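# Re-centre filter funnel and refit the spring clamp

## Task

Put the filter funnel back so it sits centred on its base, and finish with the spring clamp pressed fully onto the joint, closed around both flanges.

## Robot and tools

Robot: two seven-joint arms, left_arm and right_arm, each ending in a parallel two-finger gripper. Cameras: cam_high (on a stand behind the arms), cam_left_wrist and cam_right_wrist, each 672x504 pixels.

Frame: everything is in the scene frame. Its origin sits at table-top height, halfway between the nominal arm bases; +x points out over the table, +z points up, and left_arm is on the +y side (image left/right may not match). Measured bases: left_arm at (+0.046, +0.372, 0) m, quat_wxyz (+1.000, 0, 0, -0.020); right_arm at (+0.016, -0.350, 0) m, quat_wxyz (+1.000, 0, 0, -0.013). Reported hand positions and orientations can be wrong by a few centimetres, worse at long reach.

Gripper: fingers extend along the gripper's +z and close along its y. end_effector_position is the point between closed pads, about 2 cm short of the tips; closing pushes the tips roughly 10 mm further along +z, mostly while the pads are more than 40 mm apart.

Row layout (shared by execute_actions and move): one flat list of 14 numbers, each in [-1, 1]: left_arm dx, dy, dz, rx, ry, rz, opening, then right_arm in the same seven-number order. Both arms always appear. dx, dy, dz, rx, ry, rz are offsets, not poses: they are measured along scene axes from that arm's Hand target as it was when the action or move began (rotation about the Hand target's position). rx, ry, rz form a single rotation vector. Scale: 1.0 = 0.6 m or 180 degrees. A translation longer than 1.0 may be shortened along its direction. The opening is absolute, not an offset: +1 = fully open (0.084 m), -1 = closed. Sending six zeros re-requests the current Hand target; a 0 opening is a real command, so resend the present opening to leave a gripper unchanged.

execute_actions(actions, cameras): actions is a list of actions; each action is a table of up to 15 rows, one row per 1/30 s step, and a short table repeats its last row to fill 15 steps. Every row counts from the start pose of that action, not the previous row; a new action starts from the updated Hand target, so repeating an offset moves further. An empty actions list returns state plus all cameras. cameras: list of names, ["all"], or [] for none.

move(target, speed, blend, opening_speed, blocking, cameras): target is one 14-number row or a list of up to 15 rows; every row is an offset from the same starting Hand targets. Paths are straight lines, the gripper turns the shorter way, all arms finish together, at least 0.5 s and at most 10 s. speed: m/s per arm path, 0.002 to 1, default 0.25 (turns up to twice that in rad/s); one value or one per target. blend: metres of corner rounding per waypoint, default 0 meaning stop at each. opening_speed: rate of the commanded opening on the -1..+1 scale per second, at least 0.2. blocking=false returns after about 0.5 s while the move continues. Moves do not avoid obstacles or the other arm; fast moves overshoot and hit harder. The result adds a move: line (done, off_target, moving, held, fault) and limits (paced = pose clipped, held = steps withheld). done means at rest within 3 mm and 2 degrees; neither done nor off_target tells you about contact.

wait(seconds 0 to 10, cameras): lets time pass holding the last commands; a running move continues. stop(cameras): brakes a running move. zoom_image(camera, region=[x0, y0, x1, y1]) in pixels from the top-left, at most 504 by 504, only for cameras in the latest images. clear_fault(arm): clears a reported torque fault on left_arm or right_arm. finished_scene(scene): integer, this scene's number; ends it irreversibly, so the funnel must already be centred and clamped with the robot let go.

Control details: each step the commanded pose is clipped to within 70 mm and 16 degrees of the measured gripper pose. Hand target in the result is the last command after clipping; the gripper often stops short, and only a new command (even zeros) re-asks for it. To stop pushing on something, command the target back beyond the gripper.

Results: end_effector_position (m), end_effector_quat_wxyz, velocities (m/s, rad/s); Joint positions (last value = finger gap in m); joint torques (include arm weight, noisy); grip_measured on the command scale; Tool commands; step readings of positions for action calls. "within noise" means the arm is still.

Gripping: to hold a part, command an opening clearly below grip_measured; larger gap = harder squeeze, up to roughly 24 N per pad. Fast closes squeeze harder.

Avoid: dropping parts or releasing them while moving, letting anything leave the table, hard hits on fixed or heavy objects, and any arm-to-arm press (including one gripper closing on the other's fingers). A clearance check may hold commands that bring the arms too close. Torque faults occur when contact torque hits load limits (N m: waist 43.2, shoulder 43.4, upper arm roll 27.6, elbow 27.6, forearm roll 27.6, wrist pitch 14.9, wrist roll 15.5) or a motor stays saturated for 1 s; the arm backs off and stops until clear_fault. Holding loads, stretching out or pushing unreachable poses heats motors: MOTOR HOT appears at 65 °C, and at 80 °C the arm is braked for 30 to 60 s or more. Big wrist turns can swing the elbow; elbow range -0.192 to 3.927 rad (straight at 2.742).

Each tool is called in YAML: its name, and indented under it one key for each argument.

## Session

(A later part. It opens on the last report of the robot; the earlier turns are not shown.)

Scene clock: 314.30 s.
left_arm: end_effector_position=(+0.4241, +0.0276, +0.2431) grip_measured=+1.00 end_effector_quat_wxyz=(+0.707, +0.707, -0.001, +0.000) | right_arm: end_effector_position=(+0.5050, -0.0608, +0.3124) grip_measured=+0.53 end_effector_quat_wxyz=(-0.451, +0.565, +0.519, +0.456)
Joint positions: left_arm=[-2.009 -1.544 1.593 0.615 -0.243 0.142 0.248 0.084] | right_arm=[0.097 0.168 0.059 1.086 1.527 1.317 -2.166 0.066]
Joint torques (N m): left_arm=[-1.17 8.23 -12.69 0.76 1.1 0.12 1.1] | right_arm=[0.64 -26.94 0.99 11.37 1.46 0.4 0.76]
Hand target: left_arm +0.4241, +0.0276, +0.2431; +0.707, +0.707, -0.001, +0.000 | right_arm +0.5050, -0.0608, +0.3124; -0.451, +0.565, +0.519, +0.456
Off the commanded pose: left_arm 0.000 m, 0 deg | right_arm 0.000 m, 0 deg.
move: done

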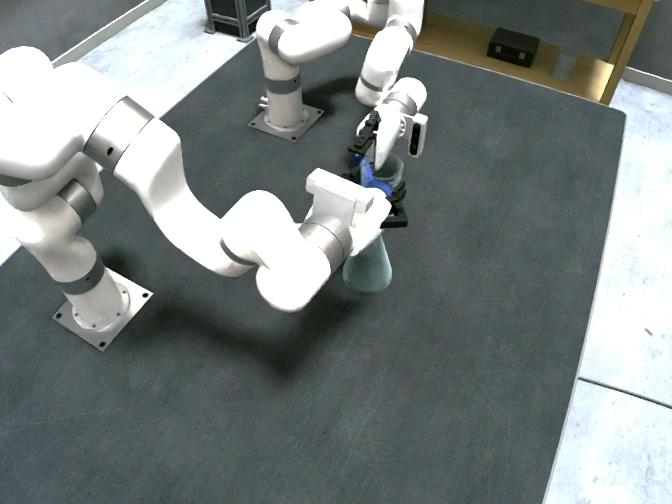

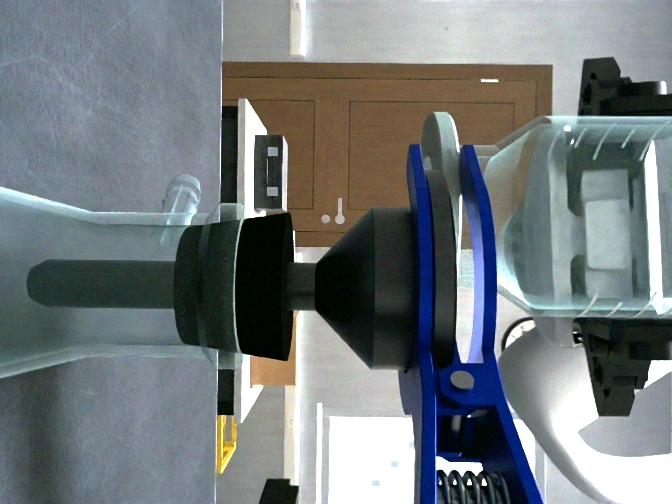

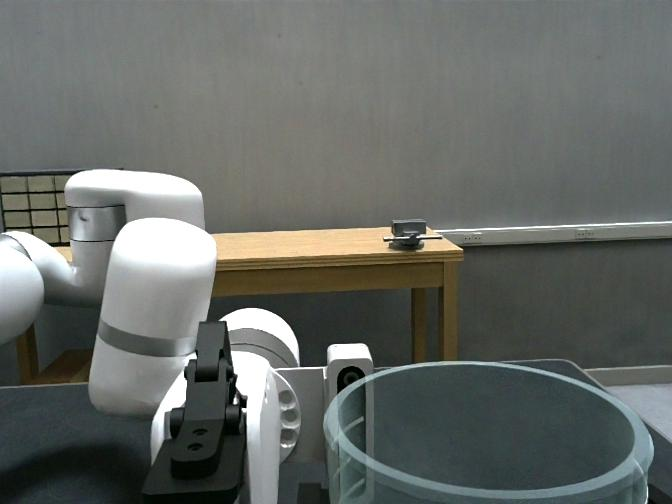

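move:
  target: [0,0,0,0,0,0,-0.3,0,0,0,0,0,0,0.4]
  opening_speed: 0.5
  cameras: ["all"]

zoom_image:
  camera: "cam_high"
  region: [300, 110, 460, 250]

Scene clock: 324.63 s.
left_arm: end_effector_position=(+0.4241, +0.0276, +0.2431) grip_measured=-0.31 end_effector_quat_wxyz=(+0.707, +0.707, -0.001, +0.000) | right_arm: end_effector_position=(+0.5050, -0.0608, +0.3124) grip_measured=+0.53 end_effector_quat_wxyz=(-0.451, +0.565, +0.519, +0.456)
Joint positions: left_arm=[-2.009 -1.544 1.593 0.615 -0.243 0.142 0.248 0.031] | right_arm=[0.097 0.168 0.059 1.086 1.527 1.317 -2.166 0.066]
Joint torques (N m): left_arm=[-1 8.16 -15.84 2.85 1.81 0.35 0.78] | right_arm=[6.1 -23.06 5.29 7.52 -1.19 1.59 0.01]
Hand target: left_arm +0.4241, +0.0276, +0.2431; +0.707, +0.707, -0.001, +0.000 | right_arm +0.5050, -0.0608, +0.3124; -0.451, +0.565, +0.519, +0.456
Off the commanded pose: left_arm 0.000 m, 0 deg | right_arm 0.000 m, 0 deg.
move: done

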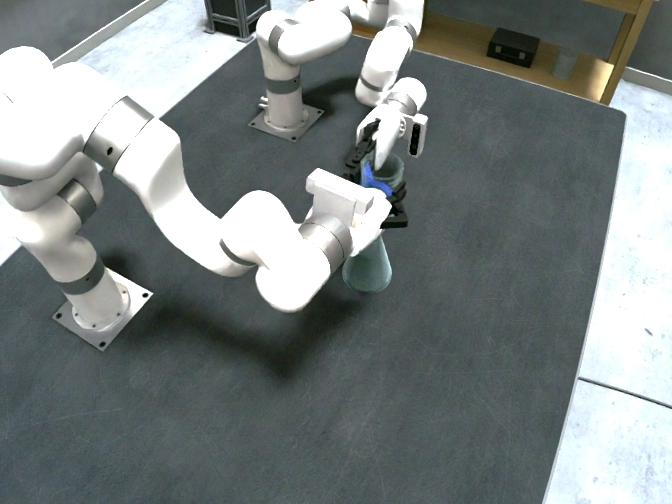

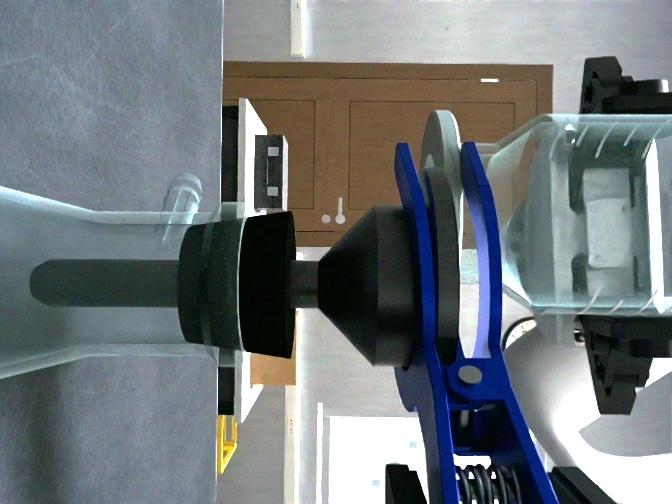

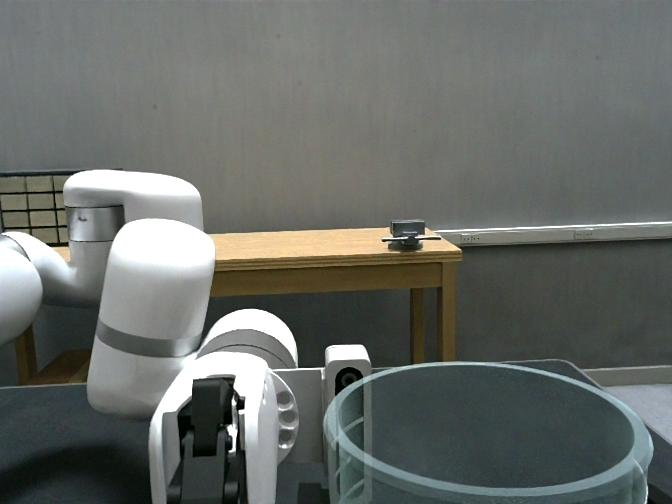

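Scaled by 3.150.

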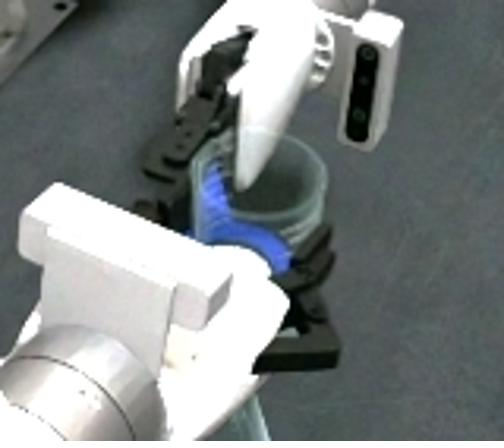

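move:
  target: [0,0,-0.005,0,0,0,-0.7,0,0,0,0,0,0,0.4]
  opening_speed: 0.4
  cameras: ["cam_left_wrist","cam_right_wrist"]

Scene clock: 335.07 s.
left_arm: end_effector_position=(+0.4241, +0.0276, +0.2401) grip_measured=-0.62 end_effector_quat_wxyz=(+0.707, +0.707, -0.001, +0.000) | right_arm: end_effector_position=(+0.5050, -0.0608, +0.3124) grip_measured=+0.53 end_effector_quat_wxyz=(-0.451, +0.565, +0.519, +0.456)
Joint positions: left_arm=[-2.009 -1.548 1.6 0.615 -0.241 0.143 0.254 0.017] | right_arm=[0.097 0.168 0.059 1.086 1.527 1.317 -2.166 0.066]
Joint torques (N m): left_arm=[0.08 8.95 -13.82 1.7 2.37 -0.13 0.89] | right_arm=[2.21 -25.89 2.48 9.5 0.39 0.4 0.06]
Hand target: left_arm +0.4241, +0.0276, +0.2401; +0.707, +0.707, -0.001, +0.000 | right_arm +0.5050, -0.0608, +0.3124; -0.451, +0.565, +0.519, +0.456
Off the commanded pose: left_arm 0.000 m, 0 deg | right_arm 0.000 m, 0 deg.
move: done
Images, in order (width x height): cam_left_wrist 672x504, cam_right_wrist 672x504.

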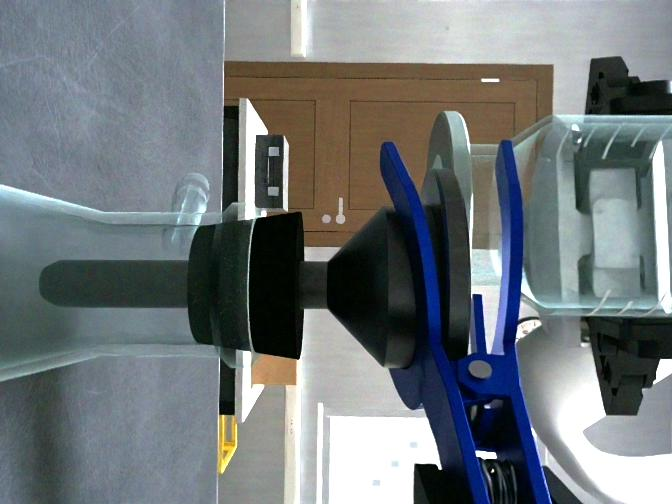

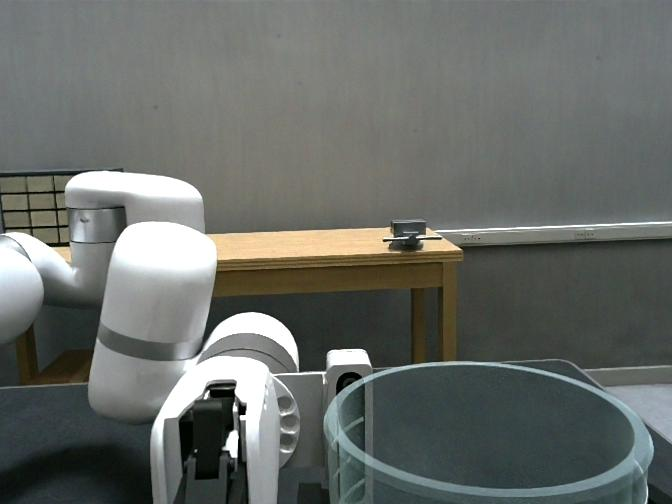

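move:
  target:
    - [0,0,0,0,0,0,-0.7,0,0,0.0025,0,0,0,0.4]
    - [0,0,0,0,0,0,-0.7,-0.036,0.038,0.0025,0,0,0,0.4]
  speed: 0.05
  cameras: ["all"]

zoom_image:
  camera: "cam_high"
  region: [300, 110, 460, 250]

Scene clock: 357.50 s.
left_arm: end_effector_position=(+0.4241, +0.0275, +0.2401) grip_measured=-0.65 end_effector_quat_wxyz=(+0.707, +0.707, -0.001, +0.000) | right_arm: end_effector_position=(+0.4834, -0.0380, +0.3139) grip_measured=+0.53 end_effector_quat_wxyz=(-0.451, +0.565, +0.519, +0.456)
Joint positions: left_arm=[-2.009 -1.548 1.6 0.615 -0.241 0.143 0.254 0.015] | right_arm=[0.131 0.112 0.089 1.02 1.568 1.267 -2.176 0.066]
Joint torques (N m): left_arm=[1.08 10.23 -12.47 3.21 1.57 -0.33 -0.13] | right_arm=[1.58 -29.71 1.34 11.38 1.79 1.17 -0.31]
Hand target: left_arm +0.4241, +0.0276, +0.2401; +0.707, +0.707, -0.001, +0.000 | right_arm +0.4834, -0.0380, +0.3139; -0.451, +0.565, +0.519, +0.456
Off the commanded pose: left_arm 0.000 m, 0 deg | right_arm 0.000 m, 0 deg.
move: done

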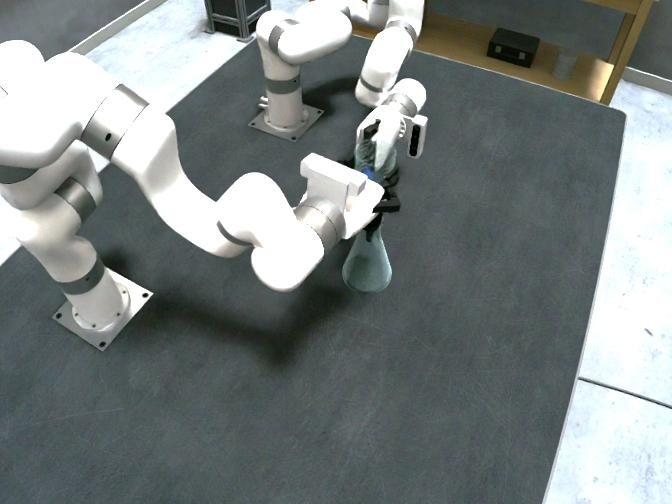

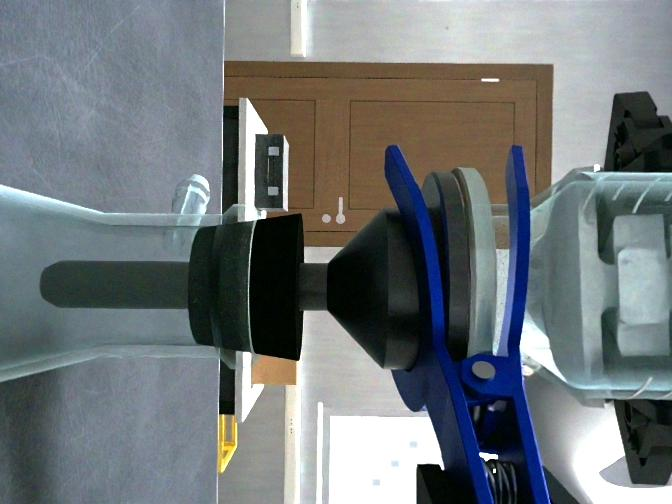

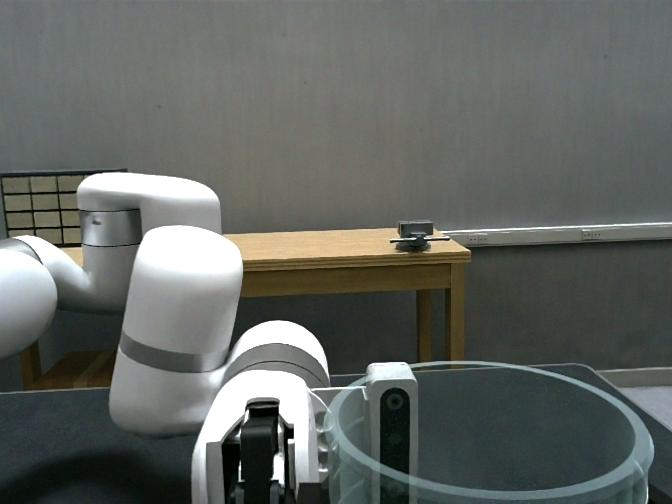

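Scaled by 3.150.

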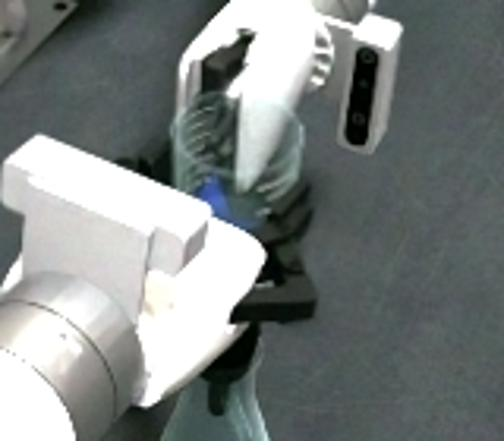

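zoom_image:
  camera: "cam_left_wrist"
  region: [350, 130, 600, 420]

Scaled by 1.738.

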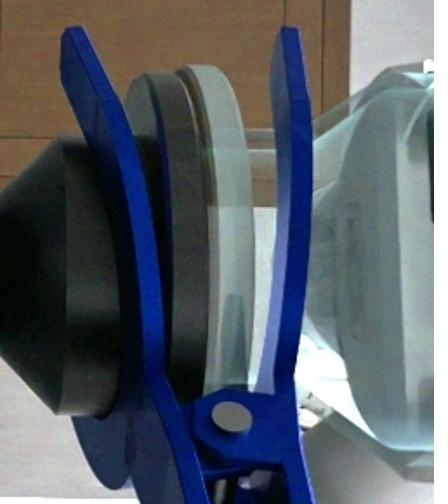

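move:
  target:
    - [0,0,0,0,0,0,-0.7,0,0,-0.0028,0,0,0,0.4]
    - [0,0,0.004,0,0,0,0.0,0,0,-0.0028,0,0,0,0.4]
  speed: 0.05
  opening_speed: 0.4
  cameras: ["cam_left_wrist"]

Scene clock: 387.53 s.
left_arm: end_effector_position=(+0.4241, +0.0276, +0.2425) grip_measured=-0.01 end_effector_quat_wxyz=(+0.707, +0.707, -0.001, +0.000) | right_arm: end_effector_position=(+0.4834, -0.0380, +0.3122) grip_measured=+0.53 end_effector_quat_wxyz=(-0.451, +0.565, +0.519, +0.456)
Joint positions: left_arm=[-2.009 -1.545 1.594 0.615 -0.243 0.142 0.25 0.044] | right_arm=[0.131 0.114 0.089 1.019 1.569 1.267 -2.18 0.066]
Joint torques (N m): left_arm=[0.51 8.84 -11.7 -0.73 2.04 0.72 0.6] | right_arm=[-2.51 -21.82 -1.46 9.24 -0.69 -0.51 -0.42]
Hand target: left_arm +0.4241, +0.0276, +0.2425; +0.707, +0.707, -0.001, +0.000 | right_arm +0.4834, -0.0380, +0.3122; -0.451, +0.565, +0.519, +0.456
Off the commanded pose: left_arm 0.000 m, 0 deg | right_arm 0.000 m, 0 deg.
move: done
Images, in order (width x height): cam_left_wrist 672x504.

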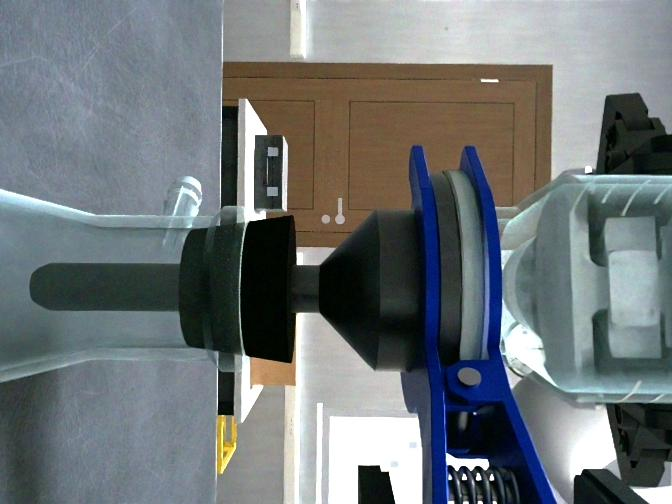

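move:
  target:
    - [0,0,0,0,0,0,1,0,0,0,0,0,0,0.4]
    - [0,0.15,0,0,0,0,1,0,0,0,0,0,0,0.4]
    - [0.028,0.4,0.126,0.111,-0.491,-0.111,1,0,0,0,0,0,0,0.4]
  speed: [0.05,0.15,0.35]
  blend: [0,0.03,0]
  cameras: ["all"]

zoom_image:
  camera: "cam_left_wrist"
  region: [230, 190, 480, 390]

Scene clock: 399.60 s.
left_arm: end_effector_position=(+0.4409, +0.2676, +0.3181) grip_measured=+1.00 end_effector_quat_wxyz=(+0.377, +0.598, -0.598, +0.377) | right_arm: end_effector_position=(+0.4834, -0.0380, +0.3122) grip_measured=+0.53 end_effector_quat_wxyz=(-0.451, +0.565, +0.519, +0.456)
Joint positions: left_arm=[-1.447 -1.485 1.243 0.837 0.362 1.062 1.052 0.084] | right_arm=[0.131 0.114 0.089 1.019 1.569 1.267 -2.18 0.066]
Joint torques (N m): left_arm=[0.56 8.84 -12.38 5.21 0.07 -0.98 0.93] | right_arm=[-2.51 -22.47 -1.23 9.3 -0.48 -0.51 0.04]
Hand target: left_arm +0.4409, +0.2676, +0.3181; +0.377, +0.598, -0.598, +0.377 | right_arm +0.4834, -0.0380, +0.3122; -0.451, +0.565, +0.519, +0.456
Off the commanded pose: left_arm 0.000 m, 0 deg | right_arm 0.000 m, 0 deg.
move: done

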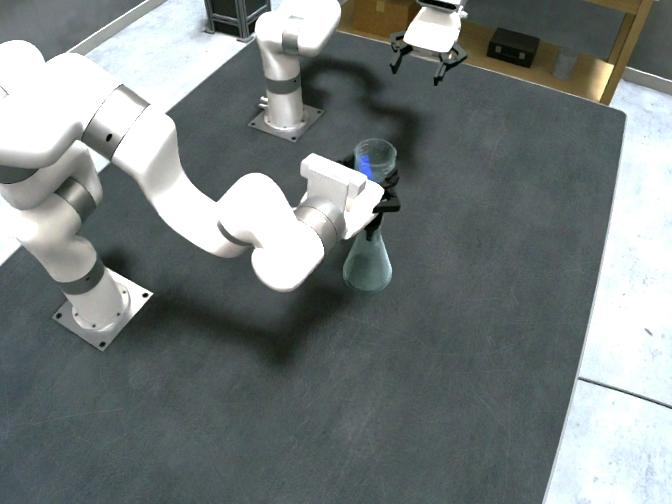

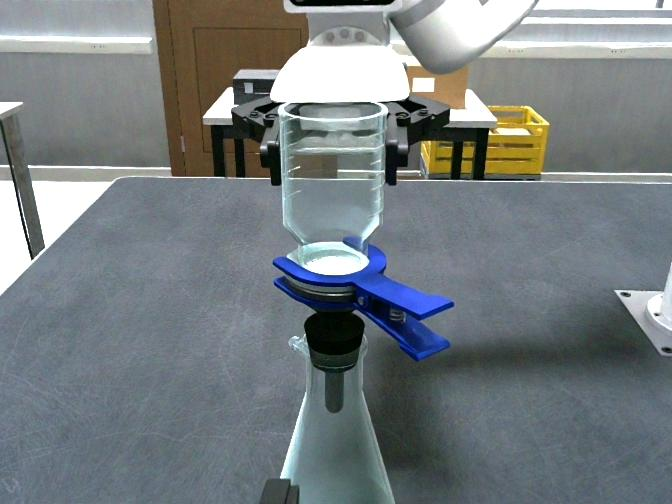

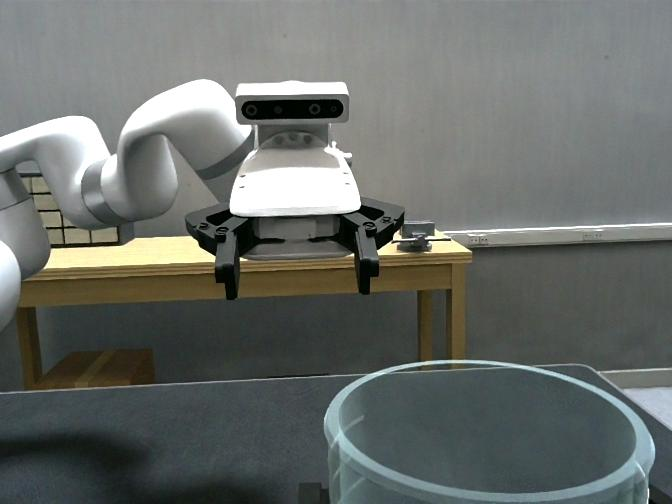

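Scaled by 2.016.

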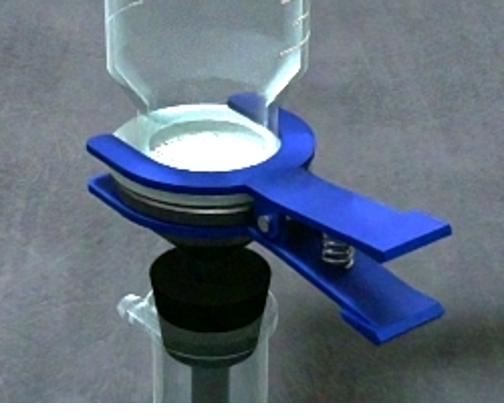

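zoom_image:
  camera: "cam_left_wrist"
  region: [265, 225, 395, 325]

Scaled by 3.877.

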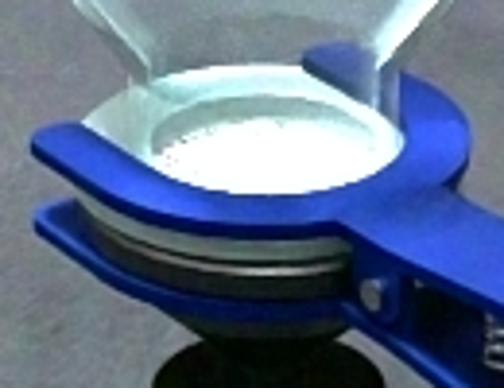

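move:
  target:
    - [0,0,0,0,0,0,1,0,0,0,0,0,0,1]
    - [0,0,0,0,0,0,1,-0.01,-0.35,0.03,0,0,0,1]
  speed: 0.2
  opening_speed: 0.6
  cameras: ["all"]

zoom_image:
  camera: "cam_right_wrist"
  region: [260, 250, 560, 504]

zoom_image:
  camera: "cam_left_wrist"
  region: [230, 190, 480, 390]

Scene clock: 413.93 s.
left_arm: end_effector_position=(+0.4409, +0.2676, +0.3181) grip_measured=+1.00 end_effector_quat_wxyz=(+0.377, +0.598, -0.598, +0.377) | right_arm: end_effector_position=(+0.4773, -0.2479, +0.3302) grip_measured=+1.00 end_effector_quat_wxyz=(-0.451, +0.564, +0.519, +0.456)
Joint positions: left_arm=[-1.447 -1.485 1.243 0.837 0.362 1.062 1.052 0.084] | right_arm=[-0.15 0.12 -0.163 1.083 1.273 1.713 -2.191 0.084]
Joint torques (N m): left_arm=[0.8 9.29 -12.52 5.16 -0.67 -1.42 0.5] | right_arm=[-0.84 -25.81 -0.34 12 1.03 1.31 -0.5]
Hand target: left_arm +0.4409, +0.2676, +0.3181; +0.377, +0.598, -0.598, +0.377 | right_arm +0.4774, -0.2480, +0.3302; -0.451, +0.565, +0.519, +0.456
Off the commanded pose: left_arm 0.000 m, 0 deg | right_arm 0.000 m, 0 deg.
move: done

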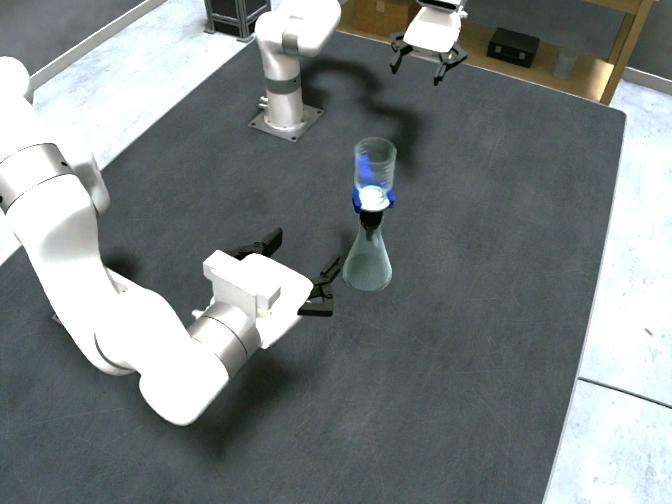

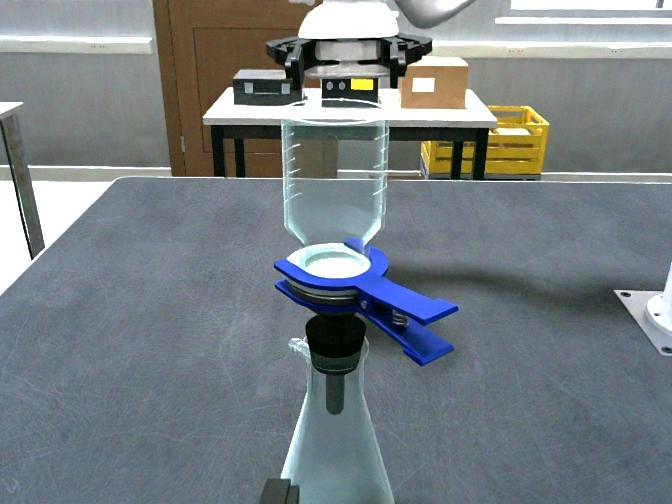

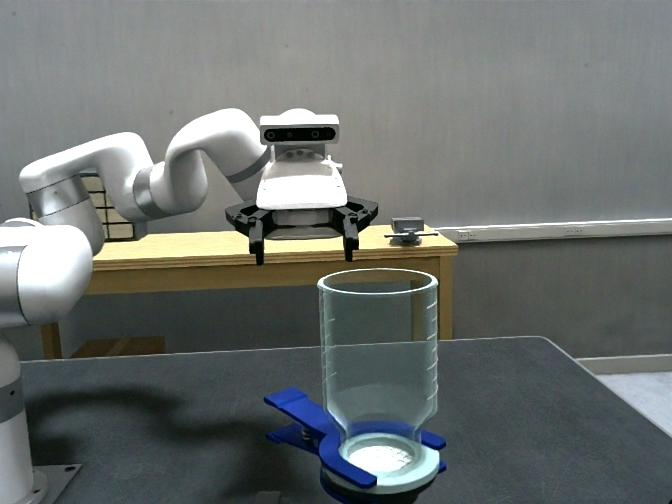

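Scaled by 1.680.

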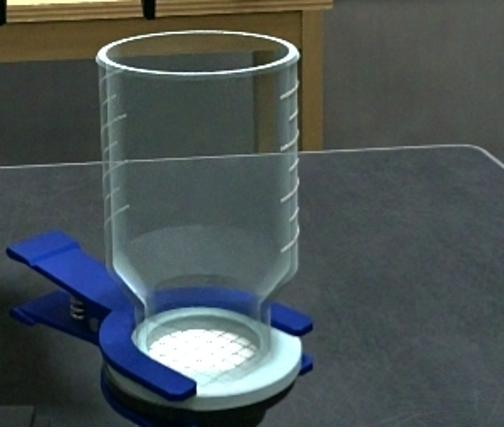

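Scaled by 2.016.

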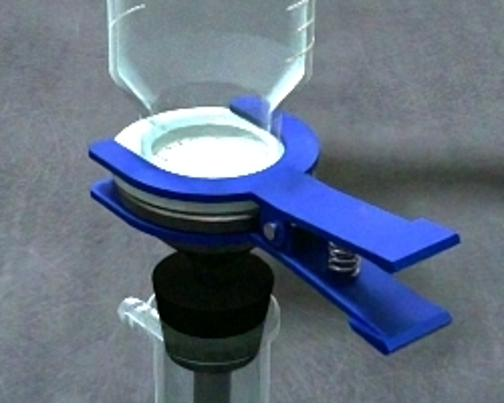

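move:
  target: [0,0,0,0,0,0,1,0,-0.05,-0.15,0,0,0,1]
  speed: 0.3
  cameras: ["cam_right_wrist"]

zoom_image:
  camera: "cam_right_wrist"
  region: [260, 200, 500, 400]

Scene clock: 423.37 s.
left_arm: end_effector_position=(+0.4409, +0.2676, +0.3181) grip_measured=+1.00 end_effector_quat_wxyz=(+0.377, +0.598, -0.598, +0.377) | right_arm: end_effector_position=(+0.4774, -0.2780, +0.2402) grip_measured=+1.00 end_effector_quat_wxyz=(-0.451, +0.565, +0.519, +0.456)
Joint positions: left_arm=[-1.447 -1.485 1.243 0.837 0.362 1.062 1.052 0.084] | right_arm=[-0.189 0.306 -0.188 1.078 1.235 1.718 -2.395 0.084]
Joint torques (N m): left_arm=[0.62 10.32 -12.23 4.94 -0.64 -1.34 0.08] | right_arm=[-0.79 -28.51 -0.53 10.88 0.66 1.74 -0.5]
Hand target: left_arm +0.4409, +0.2676, +0.3181; +0.377, +0.598, -0.598, +0.377 | right_arm +0.4774, -0.2780, +0.2402; -0.451, +0.565, +0.519, +0.456
Off the commanded pose: left_arm 0.000 m, 0 deg | right_arm 0.000 m, 0 deg.
move: done
Images, in order (width x height): cam_right_wrist 672x504.

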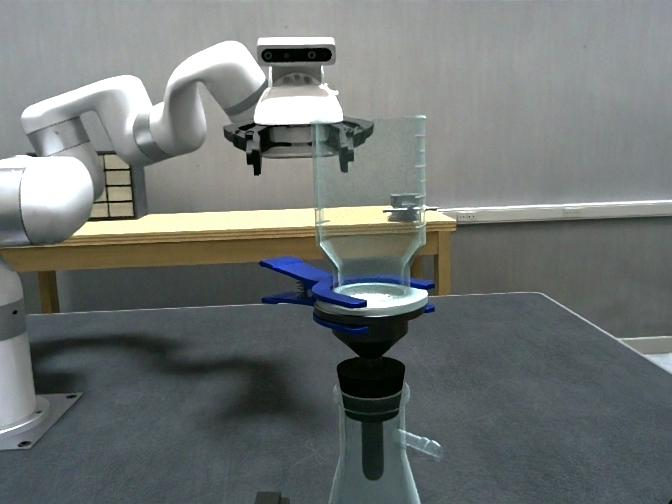

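Scaled by 2.100.

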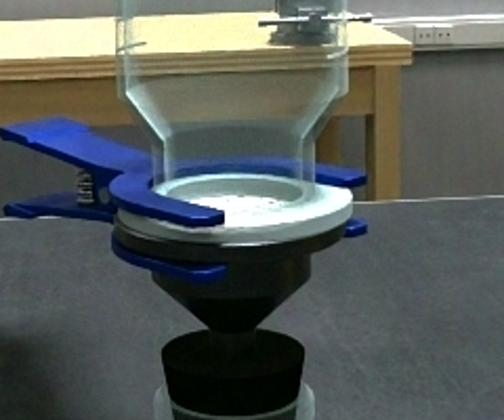

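finished_scene:
  scene: 1

The scene is finished: the task was done.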